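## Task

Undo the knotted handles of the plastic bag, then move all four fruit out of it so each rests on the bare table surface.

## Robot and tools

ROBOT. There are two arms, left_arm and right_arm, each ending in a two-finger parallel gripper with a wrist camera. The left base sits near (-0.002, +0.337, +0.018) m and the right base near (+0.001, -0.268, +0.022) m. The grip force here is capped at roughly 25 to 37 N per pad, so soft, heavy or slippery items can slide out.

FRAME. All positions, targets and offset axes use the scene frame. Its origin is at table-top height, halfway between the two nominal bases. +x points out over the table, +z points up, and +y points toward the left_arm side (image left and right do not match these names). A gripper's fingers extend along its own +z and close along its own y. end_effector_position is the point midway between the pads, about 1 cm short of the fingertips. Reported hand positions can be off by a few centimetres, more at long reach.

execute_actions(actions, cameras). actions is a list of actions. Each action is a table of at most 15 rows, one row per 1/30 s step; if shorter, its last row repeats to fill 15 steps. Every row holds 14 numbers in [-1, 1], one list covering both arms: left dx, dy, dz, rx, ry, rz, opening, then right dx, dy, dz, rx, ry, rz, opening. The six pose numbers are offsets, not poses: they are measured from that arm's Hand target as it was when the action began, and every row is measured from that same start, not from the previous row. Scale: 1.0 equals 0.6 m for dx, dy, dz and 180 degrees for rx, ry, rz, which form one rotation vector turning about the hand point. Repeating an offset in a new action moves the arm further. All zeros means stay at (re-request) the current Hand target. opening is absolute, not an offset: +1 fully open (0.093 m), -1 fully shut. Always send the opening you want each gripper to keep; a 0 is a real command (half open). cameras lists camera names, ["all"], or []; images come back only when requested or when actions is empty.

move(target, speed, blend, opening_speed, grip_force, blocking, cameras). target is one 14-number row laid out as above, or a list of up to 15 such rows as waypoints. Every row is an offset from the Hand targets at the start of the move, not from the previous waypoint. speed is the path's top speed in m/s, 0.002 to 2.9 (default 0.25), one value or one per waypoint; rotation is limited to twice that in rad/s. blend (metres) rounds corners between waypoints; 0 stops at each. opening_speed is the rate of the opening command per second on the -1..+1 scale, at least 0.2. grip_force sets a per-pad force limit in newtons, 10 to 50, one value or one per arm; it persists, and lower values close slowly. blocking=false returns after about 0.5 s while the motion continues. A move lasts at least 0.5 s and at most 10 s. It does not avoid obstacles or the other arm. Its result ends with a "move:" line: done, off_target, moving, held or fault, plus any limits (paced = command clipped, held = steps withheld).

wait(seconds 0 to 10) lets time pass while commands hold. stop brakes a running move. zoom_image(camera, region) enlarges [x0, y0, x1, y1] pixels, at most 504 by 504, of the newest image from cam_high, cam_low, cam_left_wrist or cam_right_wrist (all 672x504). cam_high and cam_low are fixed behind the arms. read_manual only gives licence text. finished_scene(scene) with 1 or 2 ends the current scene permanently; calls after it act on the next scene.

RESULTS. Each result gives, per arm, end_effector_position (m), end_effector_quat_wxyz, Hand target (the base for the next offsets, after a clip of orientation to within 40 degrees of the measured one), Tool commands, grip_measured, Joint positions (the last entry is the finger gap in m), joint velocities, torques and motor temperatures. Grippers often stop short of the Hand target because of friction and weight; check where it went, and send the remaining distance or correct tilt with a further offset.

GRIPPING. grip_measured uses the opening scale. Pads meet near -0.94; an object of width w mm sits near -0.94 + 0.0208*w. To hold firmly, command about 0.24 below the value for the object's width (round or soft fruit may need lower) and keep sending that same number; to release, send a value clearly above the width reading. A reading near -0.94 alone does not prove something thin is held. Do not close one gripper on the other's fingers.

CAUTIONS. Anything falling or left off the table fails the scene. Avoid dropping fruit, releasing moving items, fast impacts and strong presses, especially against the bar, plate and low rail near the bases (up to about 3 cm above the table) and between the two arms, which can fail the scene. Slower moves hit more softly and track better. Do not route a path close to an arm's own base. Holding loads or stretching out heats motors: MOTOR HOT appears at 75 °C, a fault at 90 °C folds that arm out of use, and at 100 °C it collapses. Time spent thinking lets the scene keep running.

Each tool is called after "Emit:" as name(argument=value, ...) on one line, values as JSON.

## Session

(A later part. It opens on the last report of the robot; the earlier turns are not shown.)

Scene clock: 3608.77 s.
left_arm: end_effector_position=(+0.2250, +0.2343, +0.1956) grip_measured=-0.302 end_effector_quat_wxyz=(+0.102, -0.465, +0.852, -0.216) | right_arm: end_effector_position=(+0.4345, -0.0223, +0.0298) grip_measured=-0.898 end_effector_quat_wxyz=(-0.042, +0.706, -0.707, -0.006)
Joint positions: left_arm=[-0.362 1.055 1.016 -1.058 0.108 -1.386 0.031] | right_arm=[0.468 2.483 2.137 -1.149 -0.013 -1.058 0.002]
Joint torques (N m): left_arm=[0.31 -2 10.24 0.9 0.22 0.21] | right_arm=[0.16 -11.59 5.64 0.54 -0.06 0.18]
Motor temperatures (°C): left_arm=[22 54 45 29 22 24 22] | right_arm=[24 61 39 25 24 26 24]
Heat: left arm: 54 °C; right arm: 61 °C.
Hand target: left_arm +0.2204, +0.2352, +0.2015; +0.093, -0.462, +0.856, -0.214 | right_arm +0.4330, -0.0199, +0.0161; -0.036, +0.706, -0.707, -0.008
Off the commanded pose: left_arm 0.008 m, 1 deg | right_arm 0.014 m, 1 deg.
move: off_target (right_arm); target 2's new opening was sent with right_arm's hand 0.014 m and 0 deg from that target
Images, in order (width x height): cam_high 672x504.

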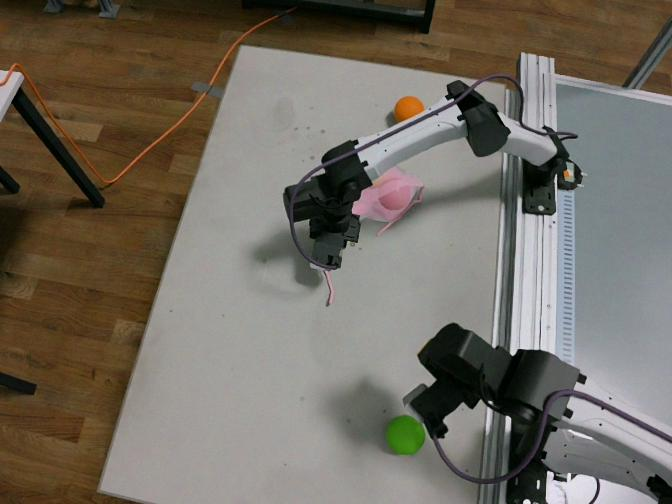

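Emit:
move(target=[[0, 0, 0, 0, 0, 0, -0.3, 0, 0, 0, 0, 0, 0, -0.4], [0, 0, 0, 0, 0, 0, -0.3, 0, 0, 0.2232, 0, 0, 0, -0.4], [0, 0, 0, 0, 0, 0, -0.3, -0.085, -0.2752, 0.2232, 0, 0, -0.717, 0.9]], speed=[0.1, 0.15, 0.35], opening_speed=1.0, cameras=["cam_right_wrist"])

Scene clock: 3637.60 s.
left_arm: end_effector_position=(+0.2250, +0.2343, +0.1956) grip_measured=-0.302 end_effector_quat_wxyz=(+0.102, -0.465, +0.852, -0.216) | right_arm: end_effector_position=(+0.3876, -0.1812, +0.1348) grip_measured=+0.897 end_effector_quat_wxyz=(+0.011, +0.329, +0.944, -0.032)
Joint positions: left_arm=[-0.362 1.055 1.016 -1.058 0.108 -1.386 0.031] | right_arm=[0.221 2.072 1.876 -1.39 0.088 0.935 0.088]
Joint torques (N m): left_arm=[0.25 -2.03 10.18 0.91 0.21 0.25] | right_arm=[-0.49 -14.49 5.03 0.07 0.15 0.23]
Motor temperatures (°C): left_arm=[22 42 47 29 22 24 22] | right_arm=[24 64 38 25 24 26 24]
Heat: left arm: 47 °C; right arm: 64 °C.
Hand target: left_arm +0.2204, +0.2352, +0.2015; +0.093, -0.462, +0.856, -0.214 | right_arm +0.3820, -0.1851, +0.1500; +0.023, +0.334, +0.942, -0.029
Off the commanded pose: left_arm 0.008 m, 1 deg | right_arm 0.017 m, 2 deg.
move: off_target (right_arm); target 3's new opening was sent with right_arm's hand 0.017 m and 2 deg from that target
Images, in order (width x height): cam_right_wrist 672x504.

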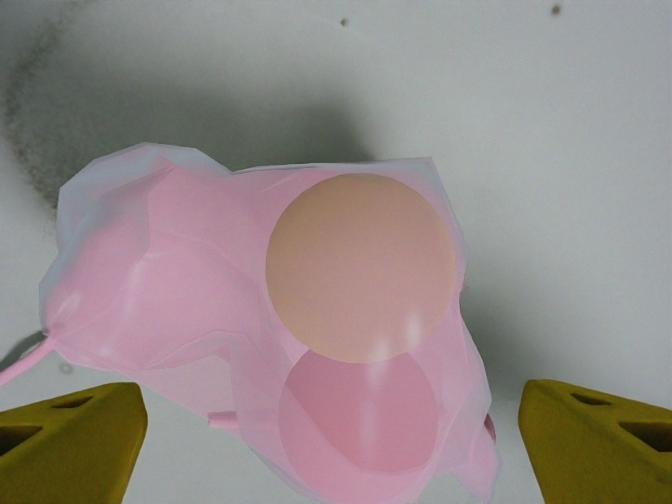

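Emit:
move(target=[[0, 0, 0, 0, 0, 0, -0.3, -0.0150, -0.0198, -0.05, 0, 0, 0, 0.92], [0, 0, 0, 0, 0, 0, -0.3, -0.0150, -0.0198, -0.1620, 0, 0, 0, 0.92], [0, 0, 0, 0, 0, 0, -0.3, -0.0150, -0.0198, -0.1620, 0, 0, 0, 0.28], [0, 0, 0, 0, 0, 0, -0.3, -0.0150, -0.0600, -0.02, 0, 0, 0, 0.28]], speed=[0.1, 0.08, 0.05, 0.06], blend=[0.02, 0, 0, 0], opening_speed=0.5, cameras=["cam_high", "cam_right_wrist"])

Scene clock: 3656.33 s.
left_arm: end_effector_position=(+0.2250, +0.2343, +0.1956) grip_measured=-0.302 end_effector_quat_wxyz=(+0.102, -0.465, +0.852, -0.216) | right_arm: end_effector_position=(+0.3684, -0.2185, +0.1150) grip_measured=+0.457 end_effector_quat_wxyz=(-0.003, +0.335, +0.941, -0.040)
Joint positions: left_arm=[-0.362 1.055 1.016 -1.058 0.108 -1.386 0.031] | right_arm=[0.136 1.991 1.68 -1.301 0.089 0.866 0.067]
Joint torques (N m): left_arm=[0.27 -2.03 10.14 0.92 0.2 0.21] | right_arm=[-0.77 -13.48 8.47 -0.01 0.15 0.04]
Motor temperatures (°C): left_arm=[22 39 47 29 21 24 22] | right_arm=[24 69 38 25 24 26 24]
Heat: left arm: 47 °C; right arm: 69 °C.
Hand target: left_arm +0.2204, +0.2352, +0.2015; +0.093, -0.462, +0.856, -0.214 | right_arm +0.3730, -0.2211, +0.1380; +0.023, +0.334, +0.942, -0.029
Off the commanded pose: left_arm 0.008 m, 1 deg | right_arm 0.024 m, 3 deg.
move: off_target (right_arm); blend cut to 0.0165 m at target 1
Images, in order (width x height): cam_high 672x504, cam_right_wrist 672x504.

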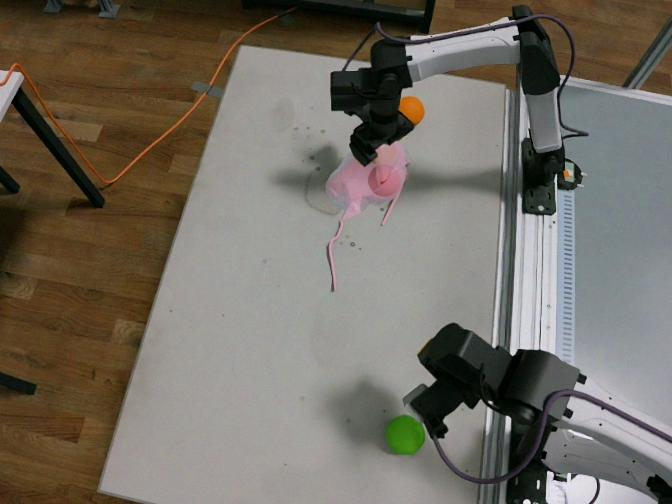

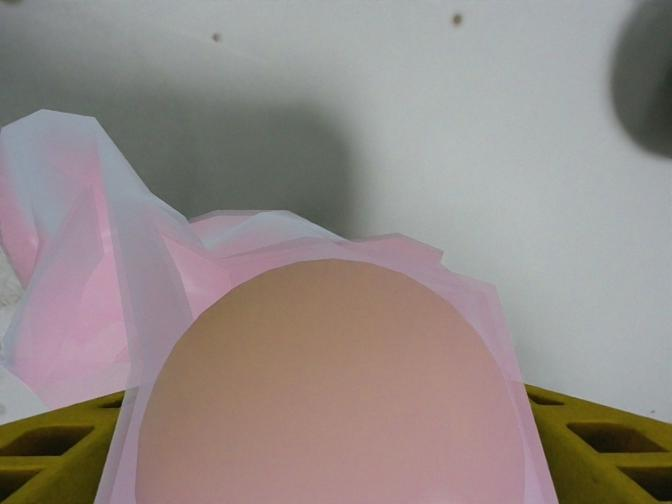

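Emit:
move(target=[0, 0, 0, 0, 0, 0, -0.3, -0.0400, 0.0100, 0.1300, 0, 0, 0, 0.28], speed=0.07, cameras=["cam_high"])

Emit:
zoom_image(camera="cam_high", region=[280, 100, 480, 260])

Scene clock: 3661.37 s.
left_arm: end_effector_position=(+0.2250, +0.2343, +0.1956) grip_measured=-0.302 end_effector_quat_wxyz=(+0.102, -0.465, +0.852, -0.216) | right_arm: end_effector_position=(+0.3500, -0.2172, +0.1955) grip_measured=+0.457 end_effector_quat_wxyz=(+0.012, +0.333, +0.942, -0.032)
Joint positions: left_arm=[-0.362 1.055 1.016 -1.058 0.108 -1.386 0.031] | right_arm=[0.154 1.904 1.881 -1.554 0.089 0.876 0.067]
Joint torques (N m): left_arm=[0.31 -2 10.11 0.91 0.21 0.23] | right_arm=[0.73 -12.12 8.51 0.03 0.21 0.22]
Motor temperatures (°C): left_arm=[22 39 48 29 21 24 22] | right_arm=[24 68 39 25 24 26 24]
Heat: left arm: 48 °C; right arm: 68 °C.
Hand target: left_arm +0.2204, +0.2352, +0.2015; +0.093, -0.462, +0.856, -0.214 | right_arm +0.3490, -0.2151, +0.2161; +0.023, +0.334, +0.942, -0.029
Off the commanded pose: left_arm 0.008 m, 1 deg | right_arm 0.021 m, 1 deg.
joint sent to its limit (right arm) — joint 4 (wrist pitch), lower limit. The joint targets still meet the commanded pose.
move: off_target (right_arm)
Images, in order (width x height): cam_high 672x504.

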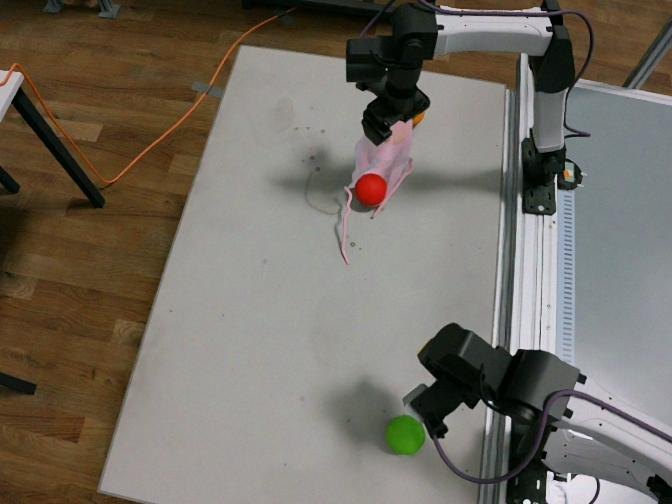

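Scaled by 2.520 from the camera's 672x504 image, which has a finer 960x720 frame.

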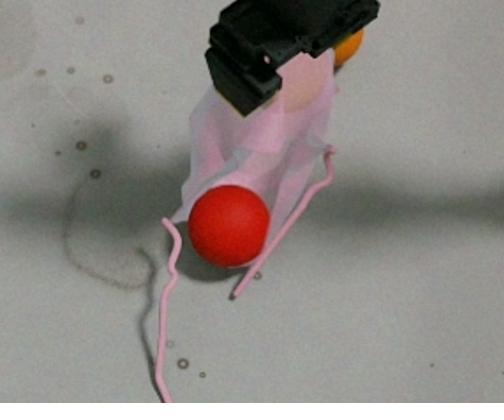

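Emit:
move(target=[[0, 0, 0, 0, 0, 0, -0.3, 0.1183, -0.1082, -0.11, 0, 0, 0, 0.28], [0, 0, 0, 0, 0, 0, -0.3, 0.1183, -0.1167, -0.2720, 0, 0, 0, 0.28], [0, 0, 0, 0, 0, 0, -0.3, 0.1183, -0.1167, -0.2720, 0, 0, 0, 0.8], [0, 0, 0, 0, 0, 0, -0.3, 0.1183, -0.1167, -0.10, 0, 0, 0, 0.8]], speed=[0.1, 0.07, 0.05, 0.1], blend=[0.02, 0, 0, 0], opening_speed=0.4, cameras=["cam_high", "cam_right_wrist"])

Scene clock: 3684.87 s.
left_arm: end_effector_position=(+0.2250, +0.2343, +0.1956) grip_measured=-0.302 end_effector_quat_wxyz=(+0.102, -0.465, +0.852, -0.216) | right_arm: end_effector_position=(+0.4190, -0.2848, +0.1493) grip_measured=+0.797 end_effector_quat_wxyz=(+0.019, +0.337, +0.941, -0.030)
Joint positions: left_arm=[-0.362 1.055 1.016 -1.058 0.108 -1.386 0.031] | right_arm=[-0.042 2.135 2.04 -1.452 0.089 0.688 0.083]
Joint torques (N m): left_arm=[0.32 -1.94 10.18 0.89 0.21 0.21] | right_arm=[-0.31 -11.07 8.23 0.11 0.11 0.07]
Motor temperatures (°C): left_arm=[22 37 48 28 21 24 22] | right_arm=[24 66 41 24 24 26 25]
Heat: left arm: 48 °C; right arm: 66 °C.
Hand target: left_arm +0.2204, +0.2352, +0.2015; +0.093, -0.462, +0.856, -0.214 | right_arm +0.4200, -0.2851, +0.1560; +0.023, +0.334, +0.942, -0.029
Off the commanded pose: left_arm 0.008 m, 1 deg | right_arm 0.007 m, 1 deg.
move: done
Images, in order (width x height): cam_high 672x504, cam_right_wrist 672x504.

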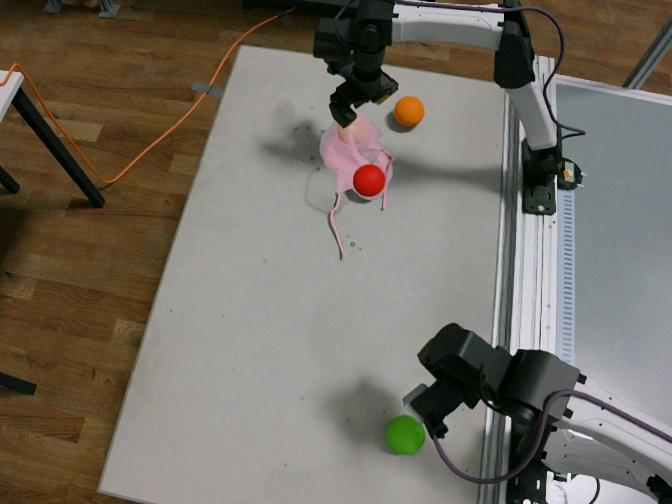

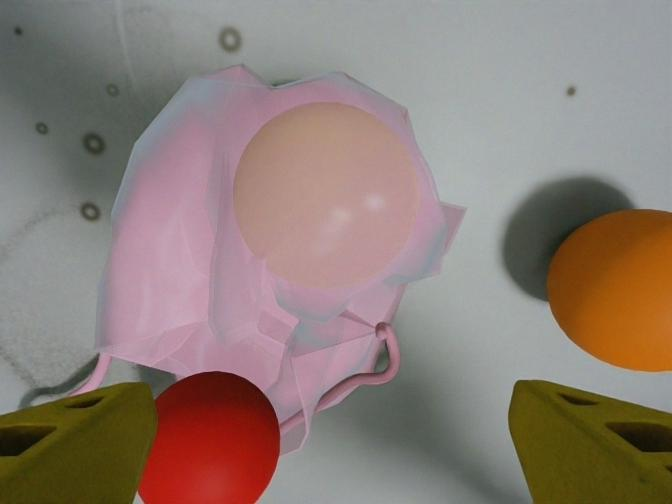

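Emit:
move(target=[[0, 0, 0, 0, 0, 0, -0.3, 0.0317, -0.0298, -0.06, 0, 0, 0, 0.5], [0, 0, 0, 0, 0, 0, -0.3, 0.0317, -0.0298, -0.1370, 0, 0, 0, 0.5], [0, 0, 0, 0, 0, 0, -0.3, 0.0317, -0.0298, -0.1370, 0, 0, 0, -1.0]], speed=[0.1, 0.06, 0.05], opening_speed=0.5, grip_force=[50, 22], cameras=["cam_right_wrist"])

Scene clock: 3711.60 s.
left_arm: end_effector_position=(+0.2250, +0.2343, +0.1956) grip_measured=-0.302 end_effector_quat_wxyz=(+0.102, -0.465, +0.852, -0.216) | right_arm: end_effector_position=(+0.4451, -0.3047, +0.0907) grip_measured=-0.374 end_effector_quat_wxyz=(+0.047, +0.339, +0.939, -0.029)
Joint positions: left_arm=[-0.362 1.055 1.016 -1.058 0.108 -1.386 0.031] | right_arm=[-0.084 2.187 1.887 -1.189 0.103 0.647 0.027]
Joint velocities: left_arm=[within noise] | right_arm=[0.012 -0.007 0.007 -0.051 0.007 -0.007 -0.006]
Joint torques (N m): left_arm=[0.36 -2 10.1 0.89 0.21 0.2] | right_arm=[-0.57 -9.26 4.83 0.36 0 0.05]
Motor temperatures (°C): left_arm=[22 36 49 28 21 24 22] | right_arm=[24 62 40 24 24 26 24]
Heat: left arm: 49 °C; right arm: 62 °C.
Hand target: left_arm +0.2204, +0.2352, +0.2015; +0.093, -0.462, +0.856, -0.214 | right_arm +0.4390, -0.3029, +0.0738; +0.022, +0.334, +0.942, -0.029
Off the commanded pose: left_arm 0.008 m, 1 deg | right_arm 0.018 m, 3 deg.
grip_force (N): 50, 22
move: moving (right_arm; no rest 5 s after the path's end); target 3's new opening was sent with right_arm's hand 0.012 m and 1 deg from that target
Images, in order (width x height): cam_right_wrist 672x504.

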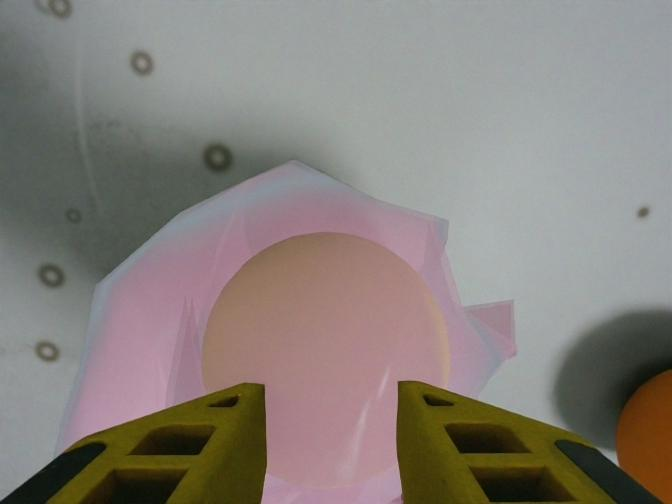

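Emit:
wait(seconds=3, cameras=["cam_right_wrist"])

Scene clock: 3715.90 s.
left_arm: end_effector_position=(+0.2250, +0.2343, +0.1956) grip_measured=-0.302 end_effector_quat_wxyz=(+0.102, -0.465, +0.852, -0.216) | right_arm: end_effector_position=(+0.4467, -0.3058, +0.0956) grip_measured=-0.901 end_effector_quat_wxyz=(+0.055, +0.339, +0.939, -0.029)
Joint positions: left_arm=[-0.362 1.055 1.016 -1.058 0.108 -1.386 0.031] | right_arm=[-0.084 2.177 1.89 -1.187 0.108 0.647 0.002]
Joint torques (N m): left_arm=[0.31 -1.98 10.09 0.91 0.19 0.23] | right_arm=[-0.5 -8.43 4.53 0.37 -0.06 0.04]
Motor temperatures (°C): left_arm=[22 36 49 28 21 24 22] | right_arm=[24 61 39 24 24 26 24]
Heat: left arm: 49 °C; right arm: 61 °C.
Hand target: left_arm +0.2204, +0.2352, +0.2015; +0.093, -0.462, +0.856, -0.214 | right_arm +0.4390, -0.3030, +0.0738; +0.023, +0.334, +0.942, -0.029
Tool commands: left_gripper/opening=-0.3 right_gripper/opening=-1.0
Off the commanded pose: left_arm 0.008 m, 1 deg | right_arm 0.023 m, 4 deg.
grip_force (N): 50, 22
wait: 3.00 s; at rest by 2.60 s
Images, in order (width x height): cam_right_wrist 672x504.

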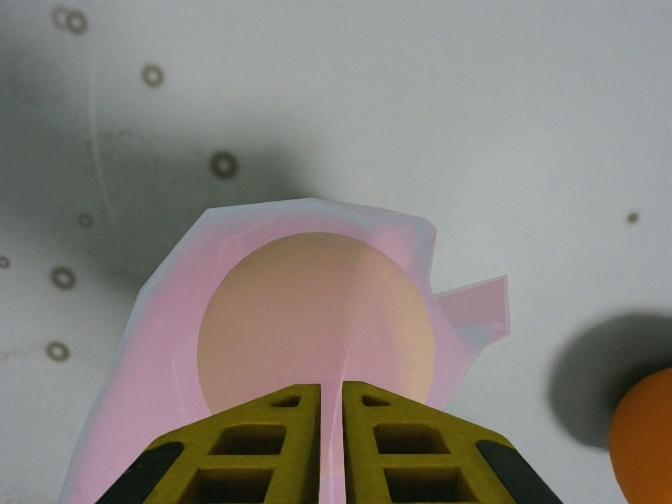

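Emit:
move(target=[0, 0, 0, 0, 0, 0, -0.3, -0.0150, 0.0, 0.1900, 0, 0, 0, -1.0], speed=0.06, grip_force=50, cameras=["cam_high", "cam_right_wrist"])

Scene clock: 3721.00 s.
left_arm: end_effector_position=(+0.2250, +0.2343, +0.1956) grip_measured=-0.302 end_effector_quat_wxyz=(+0.102, -0.465, +0.852, -0.216) | right_arm: end_effector_position=(+0.4302, -0.3054, +0.1760) grip_measured=-0.934 end_effector_quat_wxyz=(+0.036, +0.338, +0.940, -0.031)
Joint positions: left_arm=[-0.362 1.055 1.016 -1.058 0.108 -1.386 0.031] | right_arm=[-0.084 2.183 2.224 -1.552 0.1 0.647 0]
Joint torques (N m): left_arm=[0.25 -2.03 10.11 0.91 0.19 0.24] | right_arm=[-0.18 -12.22 8.32 0.17 0 0.04]
Motor temperatures (°C): left_arm=[22 35 49 28 21 24 22] | right_arm=[24 61 39 24 24 26 24]
Heat: left arm: 49 °C; right arm: 61 °C.
Hand target: left_arm +0.2204, +0.2352, +0.2015; +0.093, -0.462, +0.856, -0.214 | right_arm +0.4300, -0.3029, +0.1878; +0.022, +0.334, +0.942, -0.029
Off the commanded pose: left_arm 0.008 m, 1 deg | right_arm 0.012 m, 2 deg.
joint sent to its limit (right arm) — joint 4 (wrist pitch), lower limit. The joint targets are off in orientation, not in position.
move: off_target (right_arm)
Images, in order (width x height): cam_high 672x504, cam_right_wrist 672x504.

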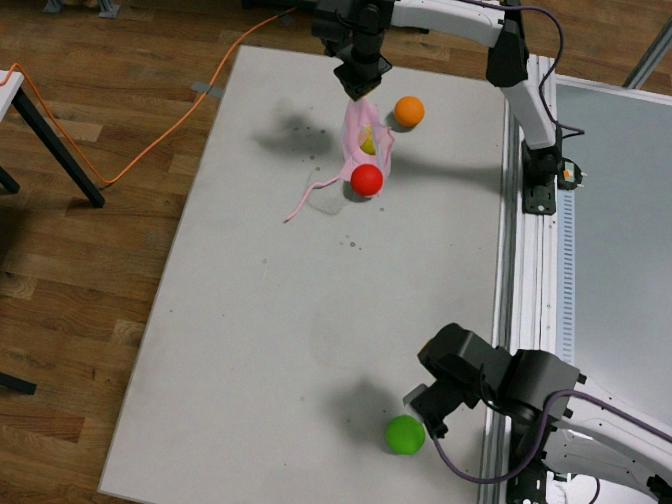

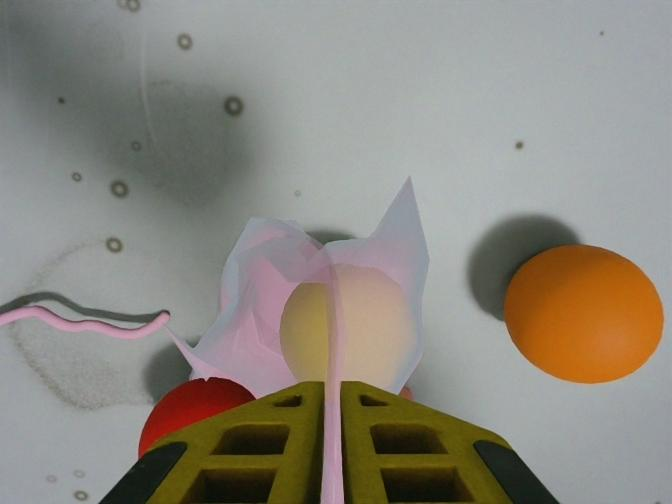

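Emit:
move(target=[0, 0, 0, 0, 0, 0, -0.3, -0.0167, -0.0167, 0.1870, 0, -0.1667, 0, -1.0], speed=0.06, cameras=["cam_high"])

Emit:
zoom_image(camera="cam_high", region=[270, 20, 450, 230])

Scene clock: 3734.20 s.
left_arm: end_effector_position=(+0.2250, +0.2343, +0.1956) grip_measured=-0.302 end_effector_quat_wxyz=(+0.102, -0.465, +0.852, -0.216) | right_arm: end_effector_position=(+0.4194, -0.3123, +0.2840) grip_measured=-0.934 end_effector_quat_wxyz=(+0.236, +0.336, +0.911, +0.046)
Joint positions: left_arm=[-0.362 1.055 1.016 -1.058 0.108 -1.386 0.031] | right_arm=[-0.113 1.779 1.981 -1.278 0.06 0.617 0]
Joint torques (N m): left_arm=[0.32 -2.06 10.14 0.89 0.2 0.23] | right_arm=[-0.99 -11.7 5.34 1.43 -0.05 0.02]
Motor temperatures (°C): left_arm=[22 35 49 28 21 24 22] | right_arm=[24 63 40 25 24 26 25]
Heat: left arm: 49 °C; right arm: 63 °C.
Hand target: left_arm +0.2204, +0.2352, +0.2015; +0.093, -0.462, +0.856, -0.214 | right_arm +0.4200, -0.3129, +0.3001; +0.266, +0.330, +0.904, +0.059
Off the commanded pose: left_arm 0.008 m, 1 deg | right_arm 0.016 m, 4 deg.
move: off_target (right_arm)
Images, in order (width x height): cam_high 672x504.

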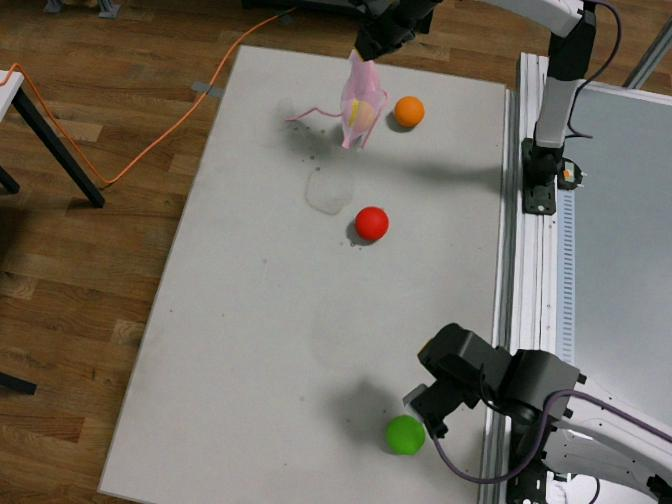

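Scaled by 2.400 from the camera's 672x504 image, which has a finer 960x720 frame.

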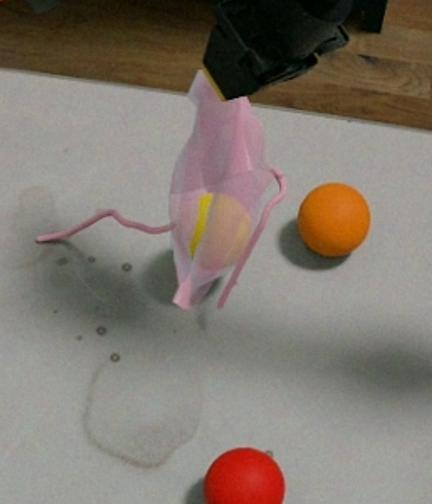

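Emit:
move(target=[0, 0, 0, 0, 0, 0, -0.3, -0.0167, 0, 0.1300, 0, -0.05, 0, -1.0], speed=0.06, cameras=["cam_right_wrist"])

Scene clock: 3741.67 s.
left_arm: end_effector_position=(+0.2250, +0.2343, +0.1956) grip_measured=-0.302 end_effector_quat_wxyz=(+0.102, -0.465, +0.852, -0.216) | right_arm: end_effector_position=(+0.4218, -0.3130, +0.3595) grip_measured=-0.934 end_effector_quat_wxyz=(+0.322, +0.329, +0.884, +0.077)
Joint positions: left_arm=[-0.362 1.055 1.016 -1.058 0.108 -1.386 0.031] | right_arm=[-0.117 1.754 2.182 -1.314 0.045 0.617 0]
Joint torques (N m): left_arm=[0.32 -2.02 10.17 0.92 0.22 0.23] | right_arm=[-1.05 -10.15 8.42 1.15 -0.06 0.02]
Motor temperatures (°C): left_arm=[22 35 49 28 21 24 22] | right_arm=[24 64 40 26 24 26 25]
Heat: left arm: 49 °C; right arm: 64 °C.
Hand target: left_arm +0.2204, +0.2352, +0.2015; +0.093, -0.462, +0.856, -0.214 | right_arm +0.4099, -0.3130, +0.3781; +0.336, +0.325, +0.880, +0.084
Off the commanded pose: left_arm 0.008 m, 1 deg | right_arm 0.022 m, 2 deg.
move: off_target (right_arm)
Images, in order (width x height): cam_right_wrist 672x504.

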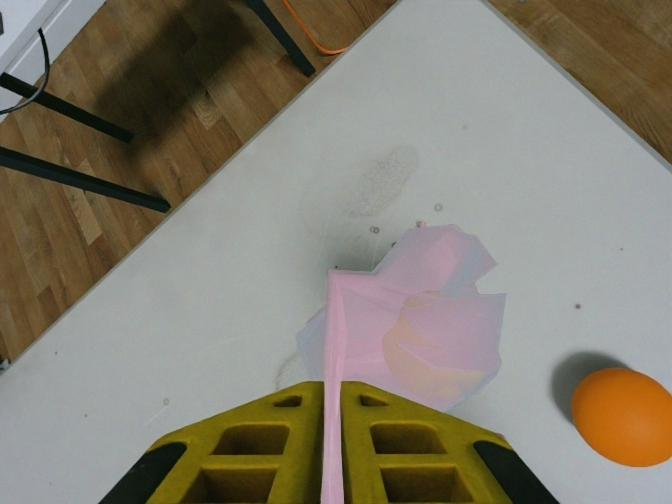

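Emit:
wait(seconds=0.1, cameras=["cam_high"])

Emit:
zoom_image(camera="cam_high", region=[270, 20, 450, 200])

Scene clock: 3744.47 s.
left_arm: end_effector_position=(+0.2250, +0.2343, +0.1956) grip_measured=-0.302 end_effector_quat_wxyz=(+0.102, -0.465, +0.852, -0.216) | right_arm: end_effector_position=(+0.4217, -0.3129, +0.3594) grip_measured=-0.934 end_effector_quat_wxyz=(+0.322, +0.329, +0.884, +0.078)
Joint positions: left_arm=[-0.362 1.055 1.016 -1.058 0.108 -1.386 0.031] | right_arm=[-0.117 1.754 2.182 -1.314 0.045 0.617 0]
Joint torques (N m): left_arm=[0.29 -2.03 10.11 0.91 0.19 0.21] | right_arm=[-0.88 -10.21 8.62 1.16 -0.07 0.03]
Motor temperatures (°C): left_arm=[22 35 49 28 21 24 22] | right_arm=[24 63 40 26 24 26 25]
Heat: left arm: 49 °C; right arm: 63 °C.
Hand target: left_arm +0.2204, +0.2352, +0.2015; +0.093, -0.462, +0.856, -0.214 | right_arm +0.4100, -0.3130, +0.3781; +0.336, +0.325, +0.880, +0.085
Tool commands: left_gripper/opening=-0.3 right_gripper/opening=-1.0
Off the commanded pose: left_arm 0.008 m, 1 deg | right_arm 0.022 m, 2 deg.
wait: 0.10 s; at rest from the start
Images, in order (width x height): cam_high 672x504.

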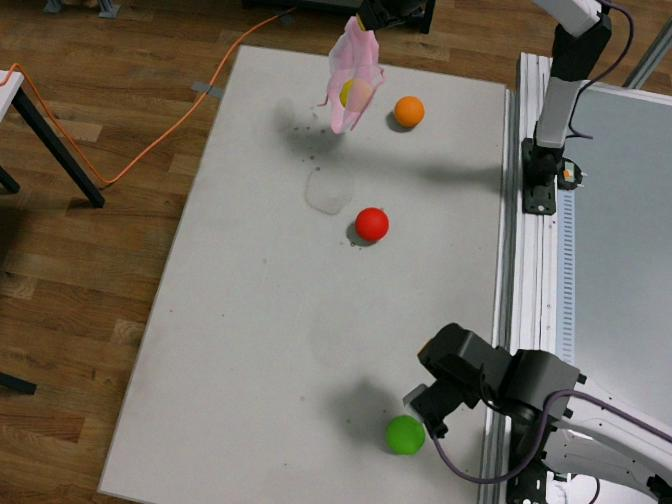

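Scaled by 2.800 from the camera's 672x504 image, which has a finer 960x720 frame.

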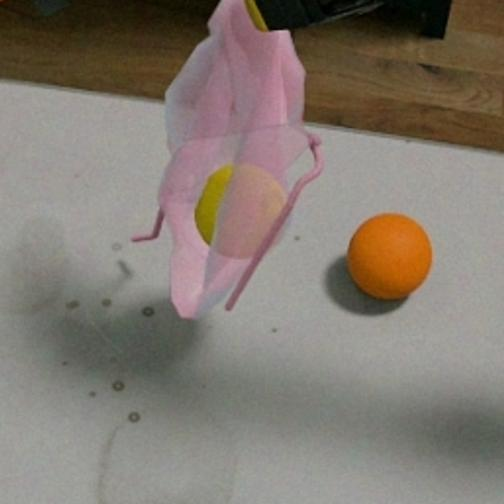

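Emit:
move(target=[[0, 0, 0, 0, 0, 0, -0.3, 0.1167, 0.2883, -0.0133, 0, 0, 0, -1.0], [0, 0, 0, 0, 0, 0, -0.3, 0.1167, 0.2883, -0.24, 0, 0, 0, -1.0]], speed=[0.12, 0.07], blend=[0.02, 0], cameras=["cam_high"])

Emit:
zoom_image(camera="cam_high", region=[270, 60, 430, 240])

Scene clock: 3759.77 s.
left_arm: end_effector_position=(+0.2250, +0.2343, +0.1956) grip_measured=-0.302 end_effector_quat_wxyz=(+0.102, -0.465, +0.852, -0.216) | right_arm: end_effector_position=(+0.4791, -0.1392, +0.2106) grip_measured=-0.934 end_effector_quat_wxyz=(+0.308, +0.324, +0.892, +0.065)
Joint positions: left_arm=[-0.362 1.055 1.016 -1.058 0.108 -1.386 0.031] | right_arm=[0.335 1.929 1.788 -0.852 0.32 0.974 0]
Joint torques (N m): left_arm=[0.25 -2.03 10.14 0.92 0.21 0.23] | right_arm=[-0.17 -14.53 6 1.52 0.31 0.04]
Motor temperatures (°C): left_arm=[22 34 50 28 21 24 22] | right_arm=[24 62 40 27 24 26 25]
Heat: left arm: 50 °C; right arm: 62 °C.
Hand target: left_arm +0.2204, +0.2352, +0.2015; +0.093, -0.462, +0.856, -0.214 | right_arm +0.4799, -0.1400, +0.2340; +0.336, +0.325, +0.880, +0.084
Off the commanded pose: left_arm 0.008 m, 1 deg | right_arm 0.023 m, 4 deg.
elbow stopped short (right arm): the move would have taken joint 3 (elbow) straighter than the controller allows.
move: off_target (right_arm)
Images, in order (width x height): cam_high 672x504.

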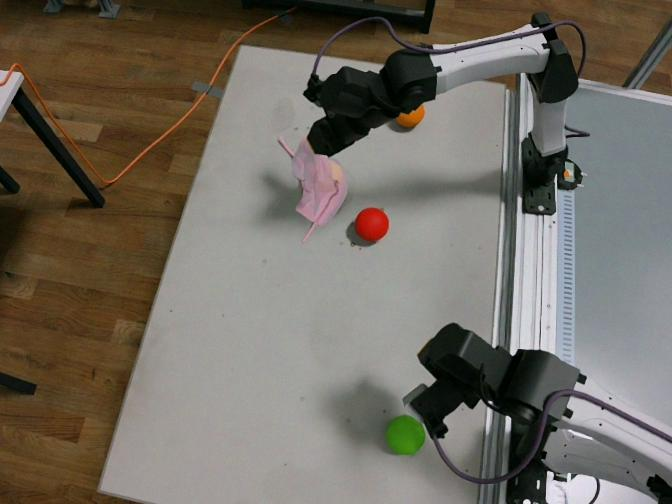

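Scaled by 2.800 from the camera's 672x504 image, which has a finer 960x720 frame.

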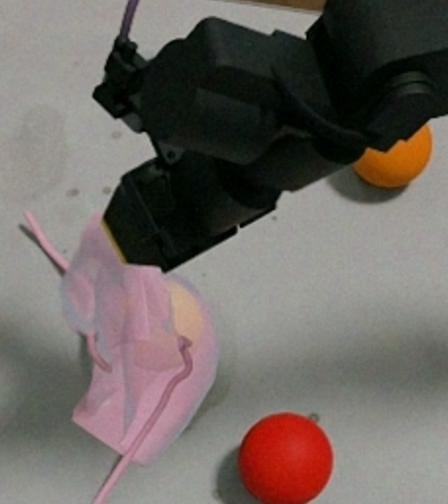

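Emit:
wait(seconds=0.1, cameras=["cam_right_wrist"])

Scene clock: 3776.07 s.
left_arm: end_effector_position=(+0.2250, +0.2343, +0.1956) grip_measured=-0.302 end_effector_quat_wxyz=(+0.102, -0.465, +0.852, -0.216) | right_arm: end_effector_position=(+0.4792, -0.1392, +0.2107) grip_measured=-0.934 end_effector_quat_wxyz=(+0.309, +0.324, +0.892, +0.065)
Joint positions: left_arm=[-0.362 1.055 1.016 -1.058 0.108 -1.386 0.031] | right_arm=[0.335 1.929 1.788 -0.851 0.32 0.974 0]
Joint torques (N m): left_arm=[0.27 -2 10.07 0.91 0.2 0.22] | right_arm=[-0.28 -14.5 6.02 1.53 0.29 0.08]
Motor temperatures (°C): left_arm=[22 34 50 28 21 24 22] | right_arm=[24 63 39 28 24 26 25]
Heat: left arm: 50 °C; right arm: 63 °C.
Hand target: left_arm +0.2204, +0.2352, +0.2015; +0.093, -0.462, +0.856, -0.214 | right_arm +0.4799, -0.1400, +0.2340; +0.336, +0.325, +0.880, +0.084
Tool commands: left_gripper/opening=-0.3 right_gripper/opening=-1.0
Off the commanded pose: left_arm 0.008 m, 1 deg | right_arm 0.023 m, 4 deg.
wait: 0.10 s; at rest from the start
Images, in order (width x height): cam_right_wrist 672x504.

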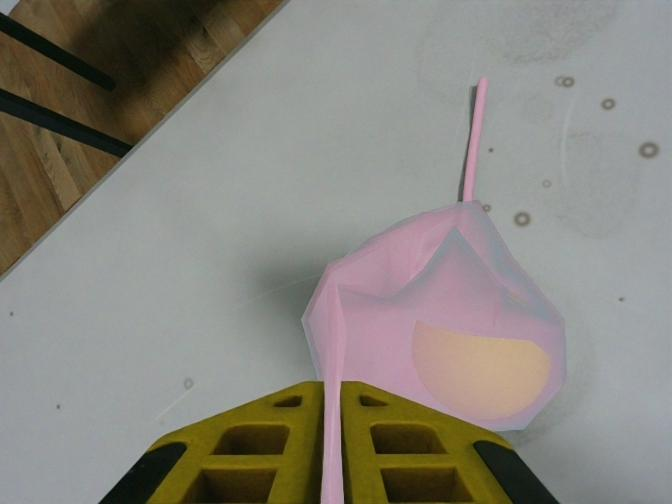

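Emit:
move(target=[[0, 0, 0, 0, 0, 0, -0.3, -0.0333, -0.1000, 0.0500, 0, 0, 0.44, -1.0], [0, 0, 0, 0, 0, 0, -0.3, -0.0333, -0.1000, -0.1400, 0, 0, 0.44, -1.0]], speed=[0.25, 0.07], cameras=["cam_high"])

Emit:
zoom_image(camera="cam_high", region=[270, 80, 430, 240])

Scene clock: 3797.23 s.
left_arm: end_effector_position=(+0.2250, +0.2343, +0.1956) grip_measured=-0.302 end_effector_quat_wxyz=(+0.102, -0.465, +0.852, -0.216) | right_arm: end_effector_position=(+0.4586, -0.1988, +0.1318) grip_measured=-0.934 end_effector_quat_wxyz=(+0.177, -0.303, +0.893, +0.283)
Joint positions: left_arm=[-0.362 1.055 1.016 -1.058 0.108 -1.386 0.031] | right_arm=[-0.111 2.173 1.882 -1.14 -0.65 -0.679 0]
Joint torques (N m): left_arm=[0.4 -2.06 10.09 0.92 0.2 0.23] | right_arm=[-1.05 -15.47 5.27 0.61 -0.67 -0.01]
Motor temperatures (°C): left_arm=[22 33 50 28 21 24 22] | right_arm=[24 66 39 28 24 26 25]
Heat: left arm: 50 °C; right arm: 66 °C.
Hand target: left_arm +0.2204, +0.2352, +0.2015; +0.093, -0.462, +0.856, -0.214 | right_arm +0.4600, -0.2000, +0.1500; +0.205, -0.311, +0.885, +0.279
Off the commanded pose: left_arm 0.008 m, 1 deg | right_arm 0.018 m, 3 deg.
move: off_target (right_arm)
Images, in order (width x height): cam_high 672x504.

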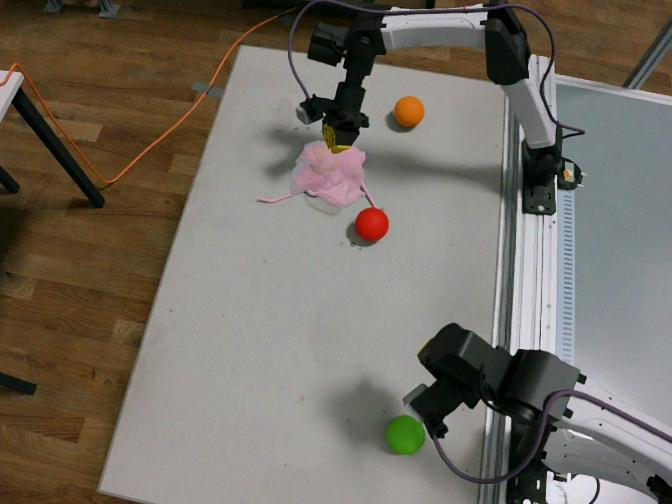

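Scaled by 3.150 from the camera's 672x504 image, which has a finer 960x720 frame.

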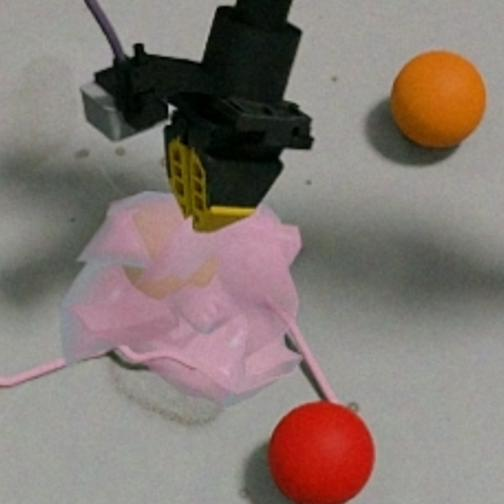

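Emit:
move(target=[0, 0, 0, 0, 0, 0, -0.3, 0.0, -0.2750, -0.03, 0, 0, 0, -1.0], speed=0.6, cameras=["cam_high"])

Emit:
zoom_image(camera="cam_high", region=[270, 50, 450, 230])

Scene clock: 3807.07 s.
left_arm: end_effector_position=(+0.2250, +0.2343, +0.1956) grip_measured=-0.302 end_effector_quat_wxyz=(+0.102, -0.465, +0.852, -0.216) | right_arm: end_effector_position=(+0.4581, -0.3670, +0.1358) grip_measured=-0.934 end_effector_quat_wxyz=(+0.211, -0.305, +0.888, +0.271)
Joint positions: left_arm=[-0.362 1.055 1.016 -1.058 0.108 -1.386 0.031] | right_arm=[-0.483 2.427 2.336 -1.555 -0.682 -1.132 0]
Joint torques (N m): left_arm=[0.28 -1.99 10.14 0.93 0.22 0.21] | right_arm=[0.06 -10.88 8.05 -0.06 -0.57 0.04]
Motor temperatures (°C): left_arm=[22 33 50 28 21 24 22] | right_arm=[24 72 39 27 25 26 25]
Heat: left arm: 50 °C; right arm: 72 °C.
Hand target: left_arm +0.2204, +0.2352, +0.2015; +0.093, -0.462, +0.856, -0.214 | right_arm +0.4600, -0.3650, +0.1320; +0.205, -0.311, +0.885, +0.279
Off the commanded pose: left_arm 0.008 m, 1 deg | right_arm 0.005 m, 1 deg.
joint sent to its limit (right arm) — joint 4 (wrist pitch), lower limit. The joint targets still meet the commanded pose.
move: done
Images, in order (width x height): cam_high 672x504.

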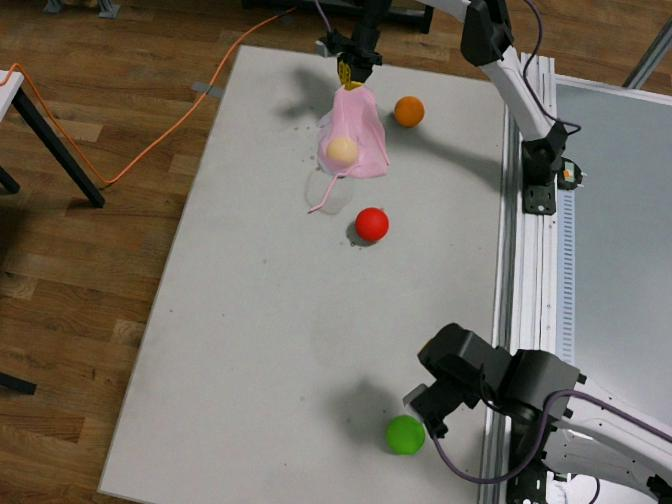

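Scaled by 2.800 from the camera's 672x504 image, which has a finer 960x720 frame.

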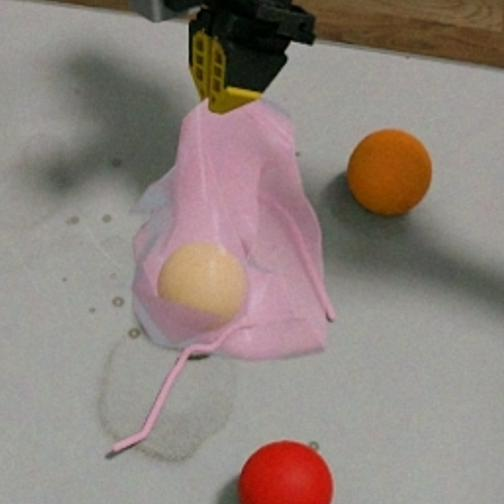

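Emit:
move(target=[0, 0, 0, 0, 0, 0, -0.3, -0.0800, 0.0, 0.2100, 0, -0.08, 0, -1.0], speed=0.08, cameras=["cam_high"])

Emit:
zoom_image(camera="cam_high", region=[270, 50, 450, 230])

Scene clock: 3812.83 s.
left_arm: end_effector_position=(+0.2250, +0.2343, +0.1956) grip_measured=-0.302 end_effector_quat_wxyz=(+0.102, -0.465, +0.852, -0.216) | right_arm: end_effector_position=(+0.4198, -0.3692, +0.2407) grip_measured=-0.934 end_effector_quat_wxyz=(+0.313, -0.331, +0.861, +0.227)
Joint positions: left_arm=[-0.362 1.055 1.016 -1.058 0.108 -1.386 0.031] | right_arm=[-0.552 2.105 2.175 -1.556 -0.778 -1.216 0]
Joint torques (N m): left_arm=[0.29 -2.07 10.17 0.89 0.22 0.22] | right_arm=[-0.83 -14.32 4.89 0.22 -0.79 0.05]
Motor temperatures (°C): left_arm=[22 33 50 28 21 24 22] | right_arm=[24 71 39 27 25 26 25]
Heat: left arm: 50 °C; right arm: 71 °C.
Hand target: left_arm +0.2204, +0.2352, +0.2015; +0.093, -0.462, +0.856, -0.214 | right_arm +0.4120, -0.3650, +0.2580; +0.314, -0.343, +0.853, +0.238
Off the commanded pose: left_arm 0.008 m, 1 deg | right_arm 0.019 m, 2 deg.
joint sent to its limit (right arm) — joint 4 (wrist pitch), lower limit. The joint targets still meet the commanded pose.
move: off_target (right_arm)
Images, in order (width x height): cam_high 672x504.

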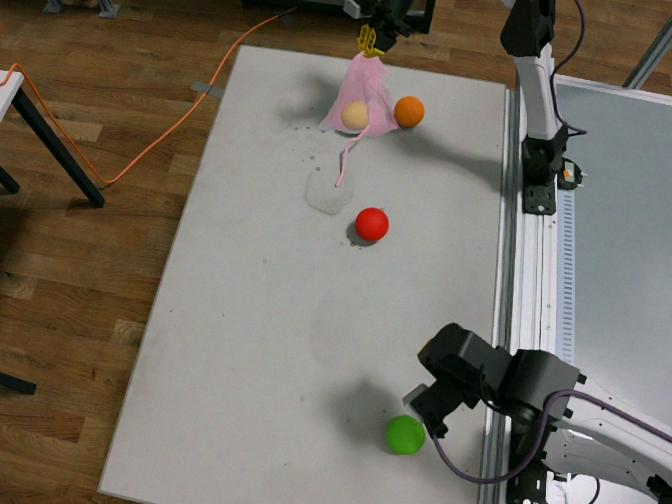

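Scaled by 2.800 from the camera's 672x504 image, which has a finer 960x720 frame.

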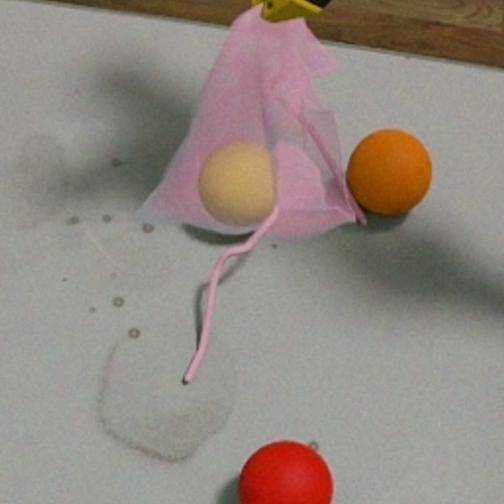

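Emit:
move(target=[0, 0, 0, 0, 0, 0, -0.3, -0.0500, 0.0800, 0.1500, 0, -0.05, 0, -1.0], speed=0.08, cameras=[])

Emit:
wait(seconds=0.1, cameras=["cam_high"])

Scene clock: 3822.97 s.
left_arm: end_effector_position=(+0.2250, +0.2343, +0.1956) grip_measured=-0.302 end_effector_quat_wxyz=(+0.102, -0.465, +0.852, -0.216) | right_arm: end_effector_position=(+0.3902, -0.3275, +0.3319) grip_measured=-0.934 end_effector_quat_wxyz=(+0.383, -0.349, +0.833, +0.193)
Joint positions: left_arm=[-0.362 1.055 1.016 -1.058 0.108 -1.386 0.031] | right_arm=[-0.507 1.862 2.148 -1.556 -0.838 -1.131 0]
Joint torques (N m): left_arm=[0.32 -1.94 10.24 0.91 0.21 0.22] | right_arm=[0.5 -11.4 5.71 0.53 -0.86 0.22]
Motor temperatures (°C): left_arm=[22 33 51 28 21 24 22] | right_arm=[24 74 38 26 25 26 25]
Heat: left arm: 51 °C; right arm: 74 °C.
Hand target: left_arm +0.2204, +0.2352, +0.2015; +0.093, -0.462, +0.856, -0.214 | right_arm +0.3820, -0.3170, +0.3479; +0.380, -0.361, +0.825, +0.210
Off the commanded pose: left_arm 0.008 m, 1 deg | right_arm 0.021 m, 3 deg.
joint sent to its limit (right arm) — joint 4 (wrist pitch), lower limit. The joint targets are off in orientation, not in position.
move: off_target (right_arm)
No camera images: "cameras" was empty.

Scene clock: 3823.07 s.
left_arm: end_effector_position=(+0.2250, +0.2343, +0.1956) grip_measured=-0.302 end_effector_quat_wxyz=(+0.102, -0.465, +0.852, -0.216) | right_arm: end_effector_position=(+0.3902, -0.3275, +0.3319) grip_measured=-0.934 end_effector_quat_wxyz=(+0.383, -0.348, +0.833, +0.193)
Joint positions: left_arm=[-0.362 1.055 1.016 -1.058 0.108 -1.386 0.031] | right_arm=[-0.507 1.862 2.148 -1.556 -0.838 -1.131 0]
Joint torques (N m): left_arm=[0.28 -2.03 10.15 0.91 0.22 0.22] | right_arm=[0.43 -11.47 5.71 0.57 -0.84 0.26]
Motor temperatures (°C): left_arm=[22 33 51 28 21 24 22] | right_arm=[24 74 38 26 25 26 25]
Heat: left arm: 51 °C; right arm: 74 °C.
Hand target: left_arm +0.2204, +0.2352, +0.2015; +0.093, -0.462, +0.856, -0.214 | right_arm +0.3820, -0.3170, +0.3479; +0.380, -0.361, +0.825, +0.210
Tool commands: left_gripper/opening=-0.3 right_gripper/opening=-1.0
Off the commanded pose: left_arm 0.008 m, 1 deg | right_arm 0.021 m, 3 deg.
wait: 0.10 s; no rest
Images, in order (width x height): cam_high 672x504.

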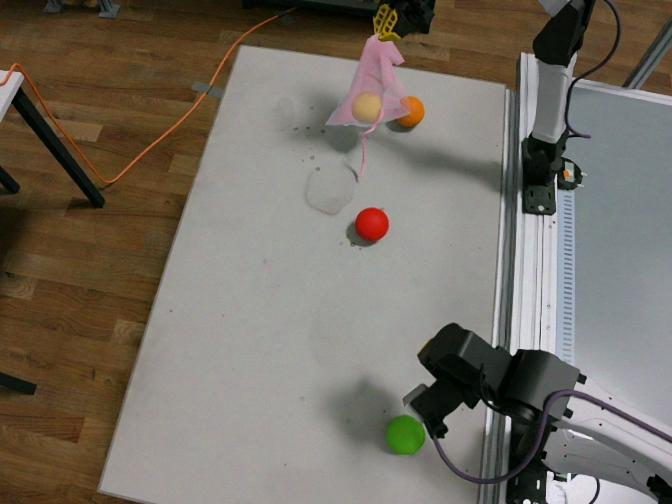

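Emit:
move(target=[[0, 0, 0, 0, 0, 0, -0.3, 0.13, 0.3117, -0.05, 0, 0, 0, -1.0], [0, 0, 0, 0, 0, 0, -0.3, 0.13, 0.3117, -0.32, 0, 0, 0, -1.0], [0, 0, 0, 0, 0, 0, -0.3, 0.13, -0.138, -0.37, 0, 0, 0, -1.0]], speed=[0.18, 0.09, 0.75], cameras=["cam_high"])

Scene clock: 3840.33 s.
left_arm: end_effector_position=(+0.2250, +0.2343, +0.1956) grip_measured=-0.302 end_effector_quat_wxyz=(+0.102, -0.465, +0.852, -0.216) | right_arm: end_effector_position=(+0.4564, -0.4040, +0.1263) grip_measured=-0.934 end_effector_quat_wxyz=(+0.378, -0.356, +0.831, +0.199)
Joint positions: left_arm=[-0.362 1.055 1.016 -1.058 0.108 -1.386 0.031] | right_arm=[-0.604 2.206 1.831 -1.036 -0.862 -1.306 0]
Joint torques (N m): left_arm=[0.32 -2.06 9.99 0.92 0.21 0.23] | right_arm=[0.34 -9.95 8.85 0.25 -0.8 -0.02]
Motor temperatures (°C): left_arm=[22 32 51 28 21 24 22] | right_arm=[24 69 38 27 25 26 25]
Heat: left arm: 51 °C; right arm: 69 °C.
Hand target: left_arm +0.2204, +0.2352, +0.2015; +0.093, -0.462, +0.856, -0.214 | right_arm +0.4599, -0.3998, +0.1259; +0.380, -0.361, +0.825, +0.210
Off the commanded pose: left_arm 0.008 m, 1 deg | right_arm 0.006 m, 2 deg.
move: done
Images, in order (width x height): cam_high 672x504.

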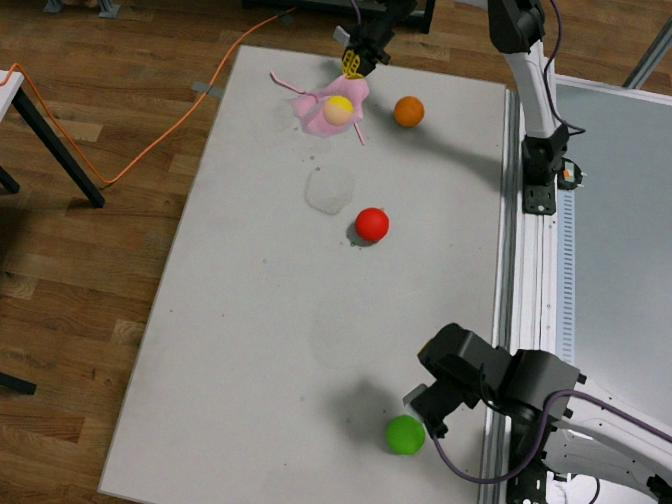

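Emit:
move(target=[[0, 0, 0, 0, 0, 0, -0.3, 0, 0, -0.03, 0, 0, 0, -1.0], [0, 0, 0, 0, 0, 0, -0.3, 0, 0, -0.03, 0, 0, 0, -0.3], [0, 0, 0, 0, 0, 0, -0.3, 0, 0, 0.11, 0, 0, 0, -0.3], [0, 0, 0, 0, 0, 0, -0.3, 0.0485, 0.143, 0.05, -0.2874, 0.0407, 0.106, 0.92]], speed=[0.15, 0.15, 0.2, 0.3], cameras=["cam_right_wrist"])

Scene clock: 3856.13 s.
left_arm: end_effector_position=(+0.2250, +0.2343, +0.1956) grip_measured=-0.302 end_effector_quat_wxyz=(+0.102, -0.465, +0.852, -0.216) | right_arm: end_effector_position=(+0.4786, -0.3129, +0.1350) grip_measured=+0.917 end_effector_quat_wxyz=(+0.072, -0.601, +0.794, -0.061)
Joint positions: left_arm=[-0.362 1.055 1.016 -1.058 0.108 -1.386 0.031] | right_arm=[-0.128 2.222 2.11 -1.259 0.015 -1.384 0.089]
Joint torques (N m): left_arm=[0.24 -1.96 10.09 0.91 0.22 0.22] | right_arm=[0.17 -14.16 8.68 0.76 0.09 0.01]
Motor temperatures (°C): left_arm=[22 32 51 28 21 24 22] | right_arm=[24 68 40 26 25 26 25]
Heat: left arm: 51 °C; right arm: 68 °C.
Hand target: left_arm +0.2204, +0.2352, +0.2015; +0.093, -0.462, +0.856, -0.214 | right_arm +0.4891, -0.3141, +0.1559; +0.095, -0.603, +0.787, -0.089
Off the commanded pose: left_arm 0.008 m, 1 deg | right_arm 0.023 m, 4 deg.
move: off_target (right_arm); target 2's new opening was sent with right_arm's hand 0.012 m and 1 deg from that target; target 4's new opening was sent with right_arm's hand 0.023 m and 4 deg from that target
Images, in order (width x height): cam_right_wrist 672x504.

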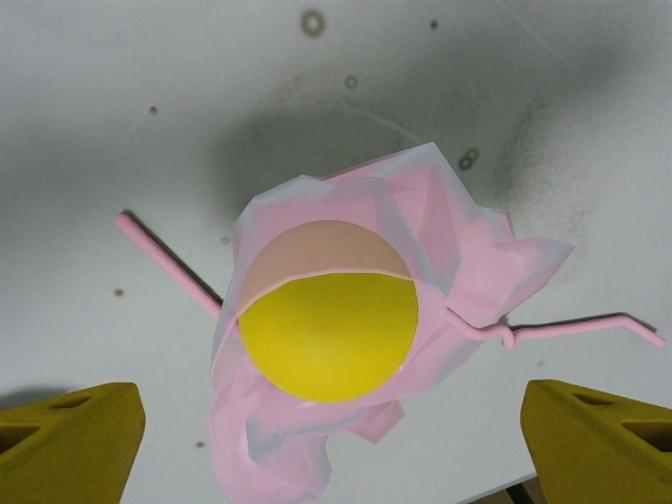

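Emit:
move(target=[[0, 0, 0, 0, 0, 0, -0.3, 0.0032, -0.0398, -0.075, 0, 0, 0, 0.92], [0, 0, 0, 0, 0, 0, -0.3, 0.0032, -0.0398, -0.1848, 0, 0, 0, 0.92], [0, 0, 0, 0, 0, 0, -0.3, 0.0032, -0.0398, -0.1848, 0, 0, 0, 0.3], [0, 0, 0, 0, 0, 0, -0.3, 0.0, 0.0, 0.0, 0, 0, 0, 0.3]], speed=[0.15, 0.08, 0.05, 0.08], opening_speed=0.5, cameras=["cam_high"])

Scene clock: 3869.53 s.
left_arm: end_effector_position=(+0.2250, +0.2343, +0.1956) grip_measured=-0.302 end_effector_quat_wxyz=(+0.102, -0.465, +0.852, -0.216) | right_arm: end_effector_position=(+0.4879, -0.3171, +0.1359) grip_measured=+0.464 end_effector_quat_wxyz=(+0.086, -0.605, +0.788, -0.076)
Joint positions: left_arm=[-0.362 1.055 1.016 -1.058 0.108 -1.386 0.031] | right_arm=[-0.135 2.222 2.106 -1.215 0.015 -1.405 0.067]
Joint torques (N m): left_arm=[0.35 -1.99 10.13 0.9 0.21 0.21] | right_arm=[0.65 -14.16 9.14 0.46 0.05 0.27]
Motor temperatures (°C): left_arm=[22 32 51 28 21 24 22] | right_arm=[24 70 40 27 25 26 25]
Heat: left arm: 51 °C; right arm: 70 °C.
Hand target: left_arm +0.2204, +0.2352, +0.2015; +0.093, -0.462, +0.856, -0.214 | right_arm +0.4891, -0.3141, +0.1559; +0.095, -0.603, +0.787, -0.089
Off the commanded pose: left_arm 0.008 m, 1 deg | right_arm 0.020 m, 2 deg.
move: off_target (right_arm)
Images, in order (width x height): cam_high 672x504.

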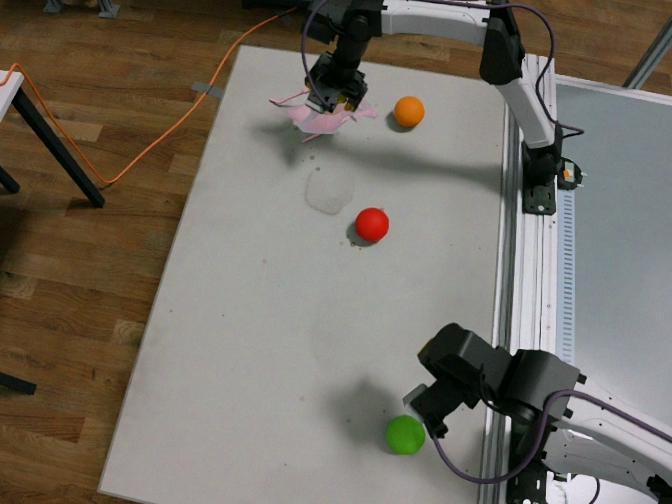

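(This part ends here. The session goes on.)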